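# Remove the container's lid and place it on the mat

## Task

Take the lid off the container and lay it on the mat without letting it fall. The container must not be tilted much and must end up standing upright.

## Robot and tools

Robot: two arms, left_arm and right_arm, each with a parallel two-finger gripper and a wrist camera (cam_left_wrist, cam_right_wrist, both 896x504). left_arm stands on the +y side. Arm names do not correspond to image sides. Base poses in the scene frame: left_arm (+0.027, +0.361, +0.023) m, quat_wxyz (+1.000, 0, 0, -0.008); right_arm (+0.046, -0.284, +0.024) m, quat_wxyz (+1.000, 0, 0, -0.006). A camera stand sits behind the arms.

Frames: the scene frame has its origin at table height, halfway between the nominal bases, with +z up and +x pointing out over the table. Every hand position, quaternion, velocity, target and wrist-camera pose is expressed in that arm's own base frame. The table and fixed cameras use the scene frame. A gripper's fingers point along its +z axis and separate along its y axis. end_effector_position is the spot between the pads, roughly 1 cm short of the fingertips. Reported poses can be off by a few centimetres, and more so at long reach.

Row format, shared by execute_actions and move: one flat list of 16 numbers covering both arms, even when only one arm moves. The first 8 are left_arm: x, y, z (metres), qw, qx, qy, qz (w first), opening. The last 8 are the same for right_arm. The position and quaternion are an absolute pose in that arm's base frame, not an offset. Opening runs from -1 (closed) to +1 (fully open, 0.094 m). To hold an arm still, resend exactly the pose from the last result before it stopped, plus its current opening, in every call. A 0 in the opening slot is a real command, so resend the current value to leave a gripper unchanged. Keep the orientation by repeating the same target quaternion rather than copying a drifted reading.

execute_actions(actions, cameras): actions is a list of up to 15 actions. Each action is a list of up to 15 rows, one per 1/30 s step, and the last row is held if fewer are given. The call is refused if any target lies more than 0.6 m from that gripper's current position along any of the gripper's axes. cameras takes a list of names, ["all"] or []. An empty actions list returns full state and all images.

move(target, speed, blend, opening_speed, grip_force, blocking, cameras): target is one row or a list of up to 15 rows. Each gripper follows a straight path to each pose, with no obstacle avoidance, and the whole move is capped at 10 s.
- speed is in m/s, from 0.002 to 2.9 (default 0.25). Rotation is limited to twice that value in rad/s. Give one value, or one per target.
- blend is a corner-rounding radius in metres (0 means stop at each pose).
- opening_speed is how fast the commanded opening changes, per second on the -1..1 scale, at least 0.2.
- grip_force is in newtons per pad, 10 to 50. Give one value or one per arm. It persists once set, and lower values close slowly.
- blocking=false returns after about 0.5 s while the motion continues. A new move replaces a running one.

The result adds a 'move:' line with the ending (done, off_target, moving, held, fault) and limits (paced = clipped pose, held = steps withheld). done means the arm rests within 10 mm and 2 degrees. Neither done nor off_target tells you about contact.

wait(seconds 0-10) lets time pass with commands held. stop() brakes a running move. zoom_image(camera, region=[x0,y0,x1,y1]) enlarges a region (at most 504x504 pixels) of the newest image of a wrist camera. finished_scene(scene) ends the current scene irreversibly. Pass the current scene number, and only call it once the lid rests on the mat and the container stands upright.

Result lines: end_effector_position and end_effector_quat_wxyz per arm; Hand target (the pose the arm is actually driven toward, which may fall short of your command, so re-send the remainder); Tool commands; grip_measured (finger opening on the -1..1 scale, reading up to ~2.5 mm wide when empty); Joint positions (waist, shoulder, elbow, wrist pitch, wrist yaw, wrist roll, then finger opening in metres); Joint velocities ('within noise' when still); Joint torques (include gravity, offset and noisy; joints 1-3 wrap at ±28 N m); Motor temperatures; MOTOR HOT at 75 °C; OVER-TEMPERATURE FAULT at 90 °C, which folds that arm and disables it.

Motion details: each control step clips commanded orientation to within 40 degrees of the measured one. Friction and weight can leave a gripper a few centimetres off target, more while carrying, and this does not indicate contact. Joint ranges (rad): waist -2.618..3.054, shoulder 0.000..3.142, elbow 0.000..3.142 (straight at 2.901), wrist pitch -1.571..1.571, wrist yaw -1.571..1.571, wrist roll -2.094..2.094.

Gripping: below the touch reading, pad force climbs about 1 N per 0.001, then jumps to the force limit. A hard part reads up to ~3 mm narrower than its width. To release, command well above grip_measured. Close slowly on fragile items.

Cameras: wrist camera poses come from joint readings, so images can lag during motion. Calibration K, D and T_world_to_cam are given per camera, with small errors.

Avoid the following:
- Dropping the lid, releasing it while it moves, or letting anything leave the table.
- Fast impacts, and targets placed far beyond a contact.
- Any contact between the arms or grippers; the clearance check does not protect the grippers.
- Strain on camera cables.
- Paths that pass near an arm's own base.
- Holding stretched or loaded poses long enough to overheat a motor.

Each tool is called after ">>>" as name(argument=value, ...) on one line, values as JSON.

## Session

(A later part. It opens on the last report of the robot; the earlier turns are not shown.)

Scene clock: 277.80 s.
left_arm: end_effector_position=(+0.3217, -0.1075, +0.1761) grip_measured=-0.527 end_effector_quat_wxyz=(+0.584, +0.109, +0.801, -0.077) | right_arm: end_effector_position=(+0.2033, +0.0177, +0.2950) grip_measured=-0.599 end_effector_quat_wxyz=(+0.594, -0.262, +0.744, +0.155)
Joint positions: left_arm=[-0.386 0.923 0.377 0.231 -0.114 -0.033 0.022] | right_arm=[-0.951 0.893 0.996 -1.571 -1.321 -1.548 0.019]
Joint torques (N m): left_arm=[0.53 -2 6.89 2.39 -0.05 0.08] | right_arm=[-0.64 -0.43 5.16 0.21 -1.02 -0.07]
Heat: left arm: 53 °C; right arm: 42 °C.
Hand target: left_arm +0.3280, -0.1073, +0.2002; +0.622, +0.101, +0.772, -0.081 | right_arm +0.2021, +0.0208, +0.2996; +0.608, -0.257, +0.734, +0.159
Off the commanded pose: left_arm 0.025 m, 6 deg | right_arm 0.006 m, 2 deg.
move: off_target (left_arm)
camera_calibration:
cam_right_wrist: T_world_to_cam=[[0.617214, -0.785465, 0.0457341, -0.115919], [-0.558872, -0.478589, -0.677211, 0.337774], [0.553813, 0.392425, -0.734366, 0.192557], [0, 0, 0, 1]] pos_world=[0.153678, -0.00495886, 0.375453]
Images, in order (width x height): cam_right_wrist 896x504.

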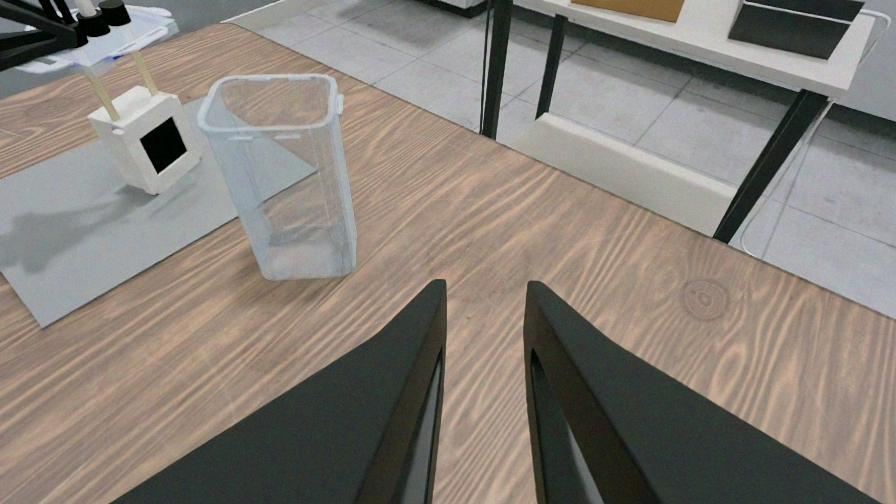

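>>> move(target=[[0.328,-0.108,0.191,0.6104,0.1028,0.7812,-0.0803,-1,0.202,0.0209,0.2997,0.608,-0.257,0.734,0.159,-0.6]], speed=0.02, cameras=["all"])

>>> zoom_image(camera="cam_right_wrist", region=[40, 50, 240, 240])

Scene clock: 279.17 s.
left_arm: end_effector_position=(+0.3221, -0.1076, +0.1755) grip_measured=-0.527 end_effector_quat_wxyz=(+0.583, +0.109, +0.801, -0.077) | right_arm: end_effector_position=(+0.2033, +0.0177, +0.2950) grip_measured=-0.599 end_effector_quat_wxyz=(+0.594, -0.262, +0.744, +0.155)
Joint positions: left_arm=[-0.386 0.927 0.377 0.234 -0.114 -0.033 0.022] | right_arm=[-0.951 0.893 0.996 -1.571 -1.321 -1.548 0.019]
Joint torques (N m): left_arm=[0.34 -1.63 6.8 2.15 -0.05 0.03] | right_arm=[-0.59 -0.51 5.14 0.2 -1.02 -0.07]
Heat: left arm: 53 °C; right arm: 42 °C.
Hand target: left_arm +0.3271, -0.1076, +0.1912; +0.610, +0.103, +0.782, -0.080 | right_arm +0.2021, +0.0208, +0.2996; +0.608, -0.257, +0.734, +0.159
Off the commanded pose: left_arm 0.017 m, 4 deg | right_arm 0.006 m, 2 deg.
move: off_target (left_arm)
camera_calibration:
cam_left_wrist: T_world_to_cam=[[-0.242348, -0.970173, 0.00565075, -0.0232367], [-0.747336, 0.182963, -0.638759, 0.391752], [0.618673, -0.159025, -0.769386, 0.0146308], [0, 0, 0, 1]] pos_world=[0.278087, -0.0918932, 0.261623]
cam_right_wrist: T_world_to_cam=[[0.617214, -0.785465, 0.0457341, -0.115919], [-0.558872, -0.478589, -0.677211, 0.337774], [0.553813, 0.392425, -0.734366, 0.192557], [0, 0, 0, 1]] pos_world=[0.153678, -0.00495886, 0.375453]

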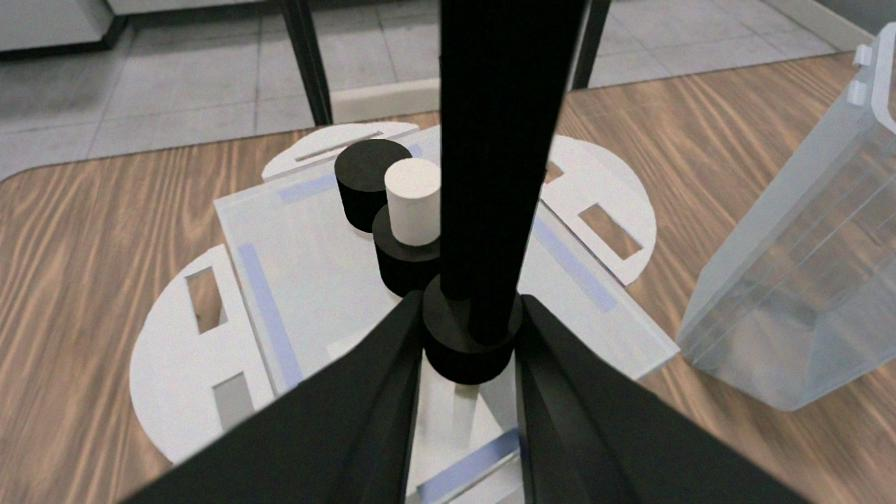

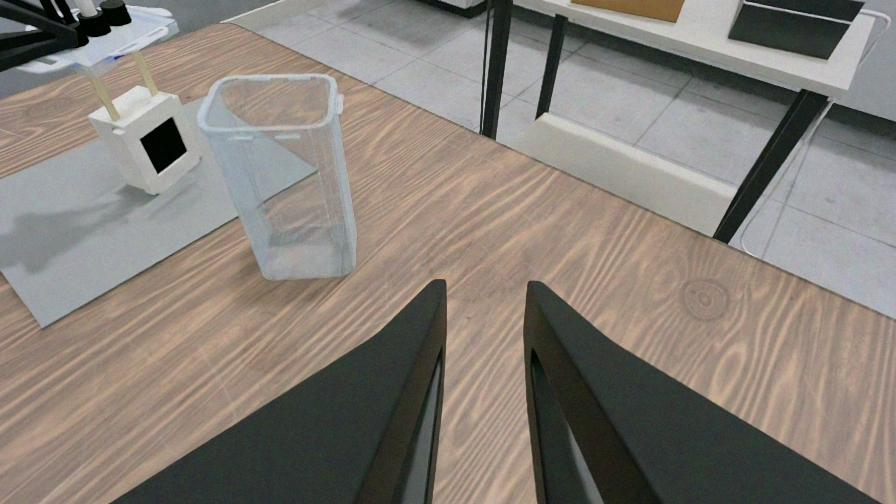

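Scaled by 2.520 from the camera's 896x504 image, which has a finer 1280x720 frame.

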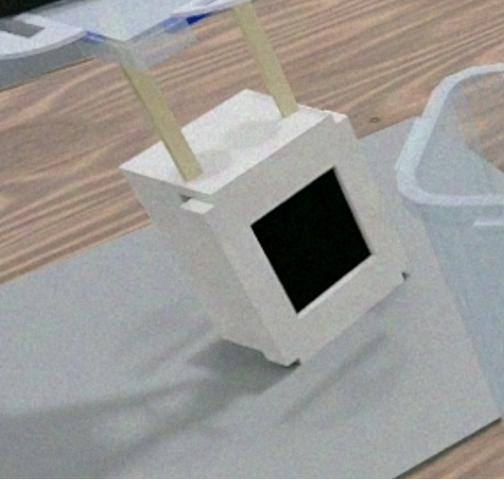

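>>> move(target=[[0.326,-0.108,0.184,0.5897,0.1049,0.7970,-0.0776,-1,0.202,0.0209,0.2997,0.608,-0.257,0.734,0.159,-0.6]], speed=0.02, cameras=["cam_right_wrist"])

>>> zoom_image(camera="cam_right_wrist", region=[40, 50, 240, 240])

Scene clock: 281.30 s.
left_arm: end_effector_position=(+0.3218, -0.1075, +0.1744) grip_measured=-0.527 end_effector_quat_wxyz=(+0.581, +0.108, +0.803, -0.077) | right_arm: end_effector_position=(+0.2033, +0.0177, +0.2950) grip_measured=-0.599 end_effector_quat_wxyz=(+0.594, -0.262, +0.744, +0.155)
Joint positions: left_arm=[-0.386 0.927 0.377 0.23 -0.114 -0.035 0.022] | right_arm=[-0.951 0.893 0.996 -1.571 -1.321 -1.548 0.019]
Joint torques (N m): left_arm=[0.14 -1.26 8.53 1.52 -0.06 -0.01] | right_arm=[-0.59 -0.53 5.15 0.2 -1.03 -0.07]
Heat: left arm: 53 °C; right arm: 42 °C.
Hand target: left_arm +0.3257, -0.1078, +0.1840; +0.590, +0.105, +0.797, -0.077 | right_arm +0.2021, +0.0208, +0.2996; +0.608, -0.257, +0.734, +0.159
Off the commanded pose: left_arm 0.010 m, 1 deg | right_arm 0.006 m, 2 deg.
move: done
camera_calibration:
cam_right_wrist: T_world_to_cam=[[0.617214, -0.785465, 0.0457341, -0.115919], [-0.558872, -0.478589, -0.677211, 0.337774], [0.553813, 0.392425, -0.734366, 0.192557], [0, 0, 0, 1]] pos_world=[0.153678, -0.00495886, 0.375453]
Images, in order (width x height): cam_right_wrist 896x504.

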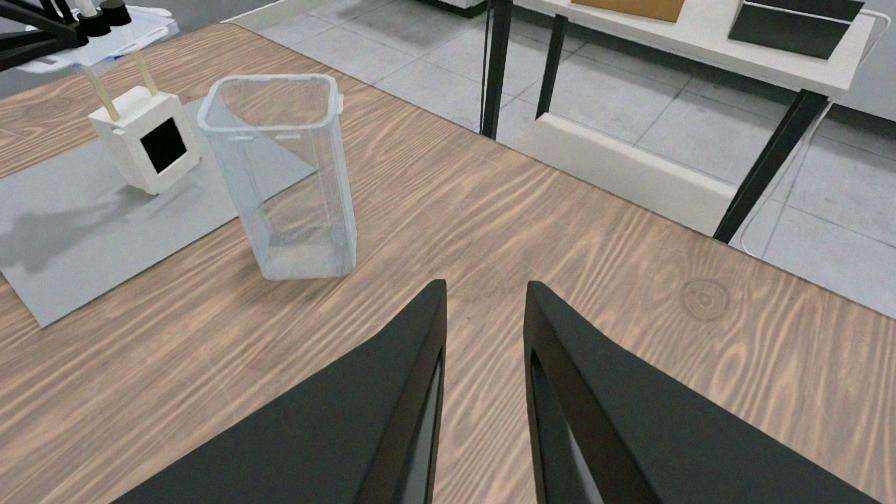

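Scaled by 2.520 from the camera's 896x504 image, which has a finer 1280x720 frame.

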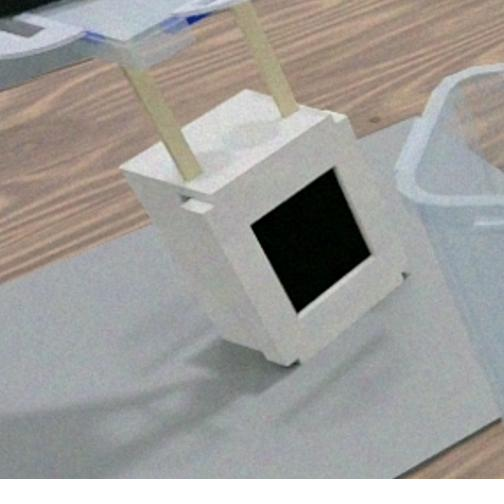

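>>> move(target=[[0.3235,-0.1077,0.182,0.5897,0.1049,0.7970,-0.0776,-0.15,0.202,0.0209,0.2997,0.608,-0.257,0.734,0.159,-0.6]], speed=0.02, opening_speed=0.3, cameras=["all"])

>>> zoom_image(camera="cam_right_wrist", region=[40, 50, 240, 240])

Scene clock: 284.97 s.
left_arm: end_effector_position=(+0.3220, -0.1071, +0.1746) grip_measured=-0.153 end_effector_quat_wxyz=(+0.582, +0.107, +0.803, -0.076) | right_arm: end_effector_position=(+0.2033, +0.0177, +0.2950) grip_measured=-0.599 end_effector_quat_wxyz=(+0.594, -0.262, +0.744, +0.155)
Joint positions: left_arm=[-0.386 0.927 0.377 0.23 -0.117 -0.036 0.04] | right_arm=[-0.951 0.893 0.996 -1.571 -1.321 -1.548 0.019]
Joint torques (N m): left_arm=[-0.13 -2.13 7.6 1.53 -0.07 -0.01] | right_arm=[-0.61 -0.46 5.16 0.2 -1.02 -0.08]
Heat: left arm: 52 °C; right arm: 42 °C.
Hand target: left_arm +0.3234, -0.1076, +0.1819; +0.590, +0.105, +0.797, -0.078 | right_arm +0.2021, +0.0208, +0.2996; +0.608, -0.257, +0.734, +0.159
Off the commanded pose: left_arm 0.008 m, 1 deg | right_arm 0.006 m, 2 deg.
move: done
camera_calibration:
cam_left_wrist: T_world_to_cam=[[-0.238834, -0.971031, 0.00753931, -0.0242472], [-0.750561, 0.17967, -0.635906, 0.391212], [0.61613, -0.157535, -0.77173, 0.0155035], [0, 0, 0, 1]] pos_world=[0.278285, -0.0913916, 0.260921]
cam_right_wrist: T_world_to_cam=[[0.617214, -0.785465, 0.0457341, -0.115919], [-0.558872, -0.478589, -0.677211, 0.337774], [0.553813, 0.392425, -0.734366, 0.192557], [0, 0, 0, 1]] pos_world=[0.153678, -0.00495886, 0.375453]

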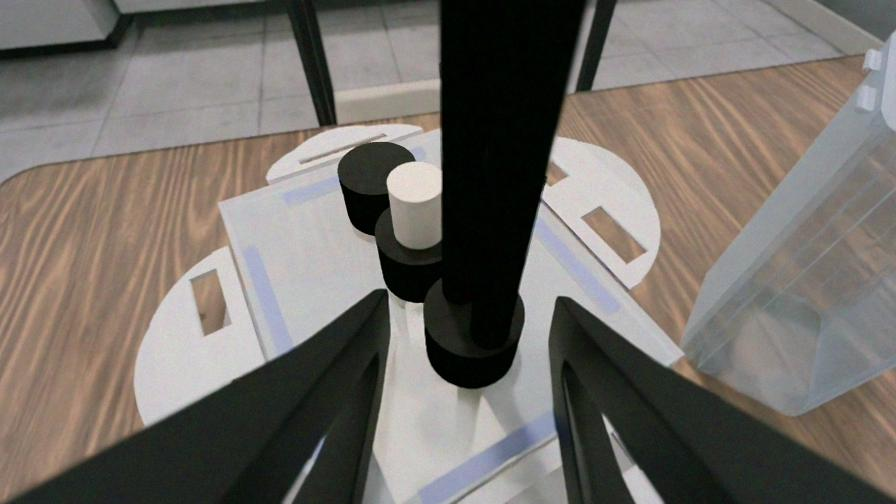

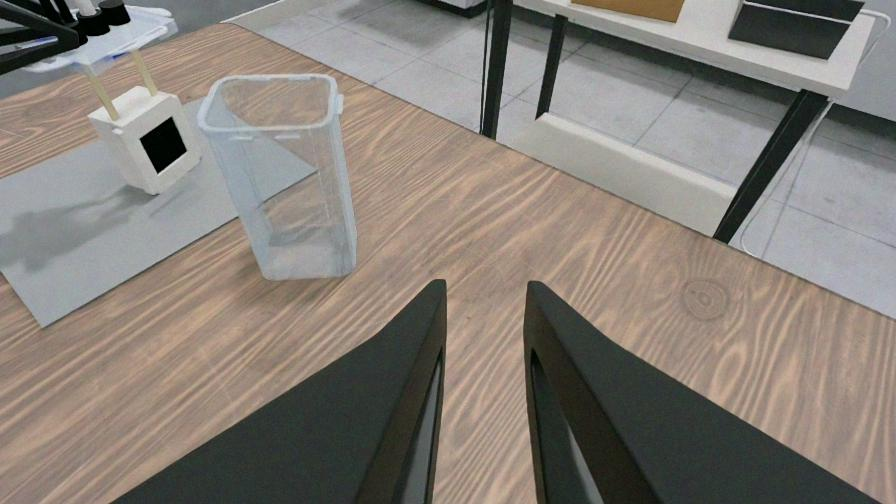

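Scaled by 2.520 from the camera's 896x504 image, which has a finer 1280x720 frame.

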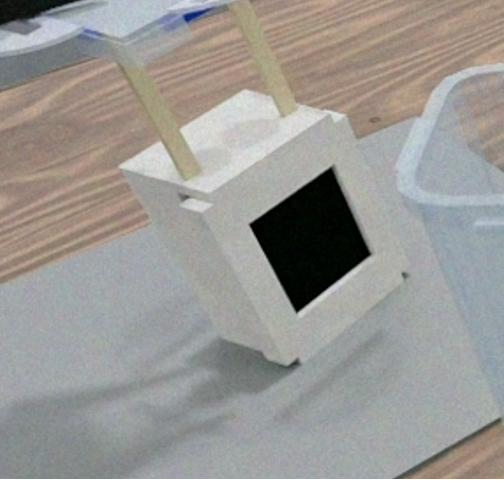

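>>> move(target=[[0.295,-0.0995,0.196,0.5897,0.1049,0.7970,-0.0776,-0.15,0.202,0.0209,0.2997,0.608,-0.257,0.734,0.159,-0.6]], speed=0.04, cameras=["all"])

Scene clock: 287.17 s.
left_arm: end_effector_position=(+0.2956, -0.0993, +0.1870) grip_measured=-0.153 end_effector_quat_wxyz=(+0.581, +0.109, +0.803, -0.075) | right_arm: end_effector_position=(+0.2033, +0.0177, +0.2950) grip_measured=-0.599 end_effector_quat_wxyz=(+0.594, -0.262, +0.744, +0.155)
Joint positions: left_arm=[-0.404 0.735 0.377 0.034 -0.134 -0.038 0.04] | right_arm=[-0.951 0.893 0.996 -1.571 -1.321 -1.548 0.019]
Joint torques (N m): left_arm=[-0.42 -1.8 7.86 1.46 -0.11 -0.06] | right_arm=[-0.59 -0.51 5.19 0.2 -1.02 -0.08]
Heat: left arm: 52 °C; right arm: 42 °C.
Hand target: left_arm +0.2951, -0.0995, +0.1959; +0.590, +0.105, +0.797, -0.078 | right_arm +0.2021, +0.0208, +0.2996; +0.608, -0.257, +0.734, +0.159
Off the commanded pose: left_arm 0.009 m, 1 deg | right_arm 0.006 m, 2 deg.
move: done
camera_calibration:
cam_left_wrist: T_world_to_cam=[[-0.240744, -0.970584, 0.00305629, -0.02167], [-0.751361, 0.184372, -0.633611, 0.378139], [0.61441, -0.154834, -0.773645, 0.0436437], [0, 0, 0, 1]] pos_world=[0.252087, -0.0839935, 0.273424]
cam_right_wrist: T_world_to_cam=[[0.617214, -0.785465, 0.0457341, -0.115919], [-0.558872, -0.478589, -0.677211, 0.337774], [0.553813, 0.392425, -0.734366, 0.192557], [0, 0, 0, 1]] pos_world=[0.153678, -0.00495886, 0.375453]

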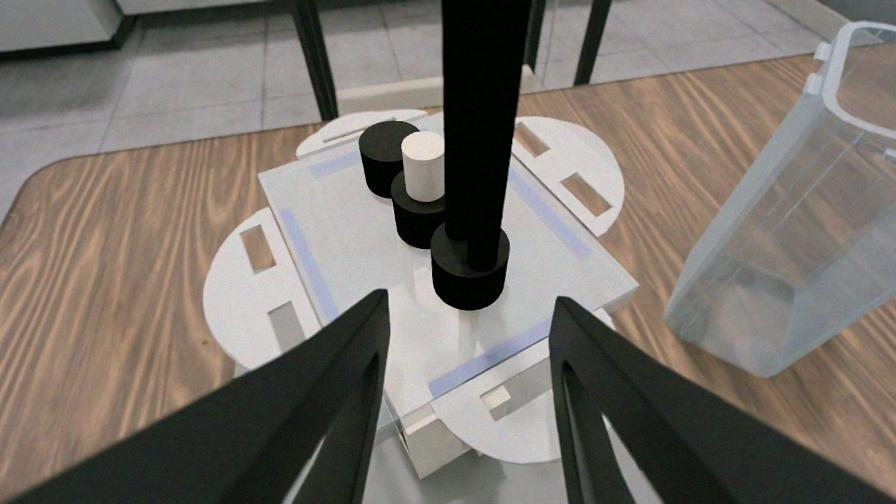

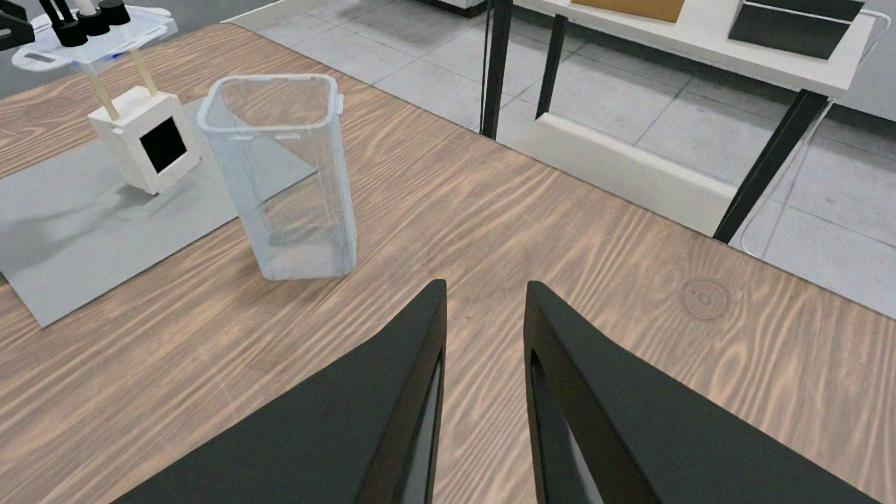

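>>> move(target=[[0.235,-0.081,0.225,0.5897,0.1049,0.7970,-0.0776,-0.15,0.202,0.0209,0.2997,0.608,-0.257,0.734,0.159,-0.6]], speed=0.1, cameras=["all"])

Scene clock: 288.97 s.
left_arm: end_effector_position=(+0.2369, -0.0821, +0.2061) grip_measured=-0.153 end_effector_quat_wxyz=(+0.572, +0.113, +0.809, -0.071) | right_arm: end_effector_position=(+0.2033, +0.0177, +0.2950) grip_measured=-0.599 end_effector_quat_wxyz=(+0.594, -0.262, +0.744, +0.155)
Joint positions: left_arm=[-0.493 0.38 0.438 -0.407 -0.217 -0.064 0.04] | right_arm=[-0.951 0.893 0.996 -1.571 -1.321 -1.548 0.019]
Joint torques (N m): left_arm=[-0.43 0.76 9.4 1.4 -0.14 -0.06] | right_arm=[-0.62 -0.5 5.19 0.21 -1.04 -0.08]
Heat: left arm: 51 °C; right arm: 42 °C.
Hand target: left_arm +0.2351, -0.0809, +0.2247; +0.590, +0.105, +0.797, -0.078 | right_arm +0.2021, +0.0208, +0.2996; +0.608, -0.257, +0.734, +0.159
Off the commanded pose: left_arm 0.019 m, 3 deg | right_arm 0.006 m, 2 deg.
move: off_target (left_arm)
camera_calibration:
cam_left_wrist: T_world_to_cam=[[-0.242175, -0.970223, -0.00438035, -0.0171729], [-0.762723, 0.193168, -0.617204, 0.342968], [0.599671, -0.14613, -0.786791, 0.104121], [0, 0, 0, 1]] pos_world=[0.194993, -0.0676969, 0.293527]
cam_right_wrist: T_world_to_cam=[[0.617214, -0.785465, 0.0457341, -0.115919], [-0.558872, -0.478589, -0.677211, 0.337774], [0.553813, 0.392425, -0.734366, 0.192557], [0, 0, 0, 1]] pos_world=[0.153678, -0.00495886, 0.375453]

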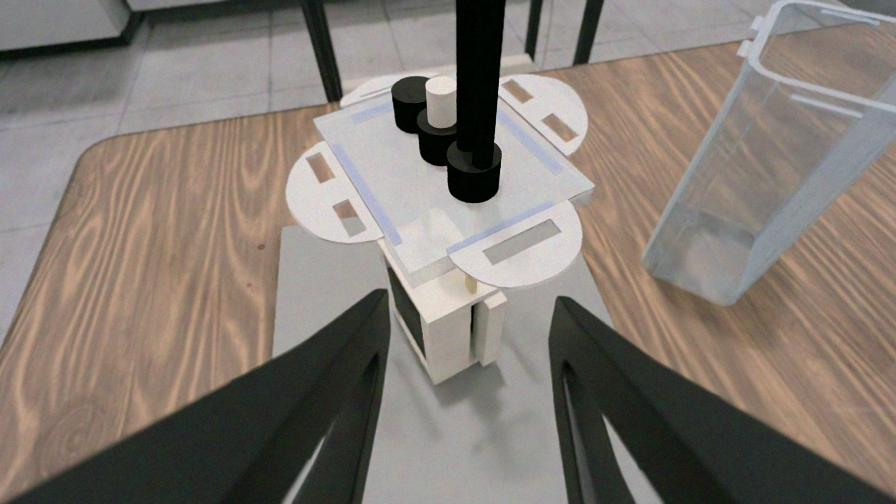

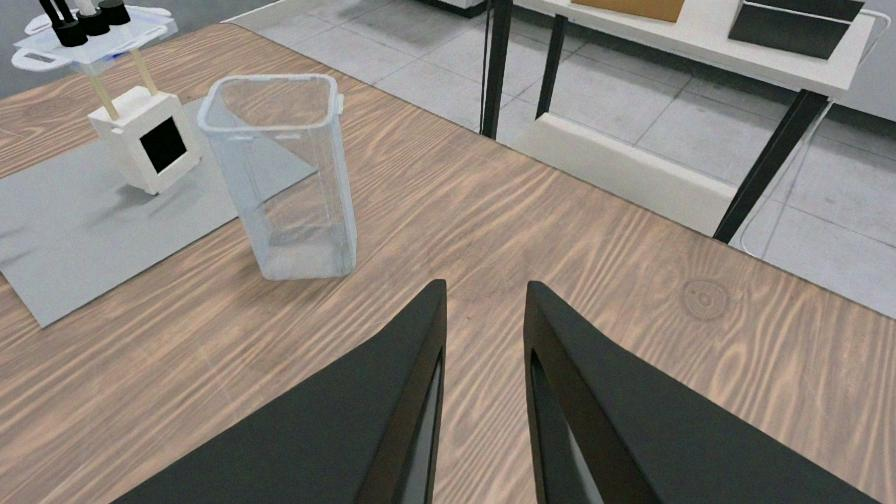

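>>> finished_scene(scene=2)

The scene is finished: the task was done.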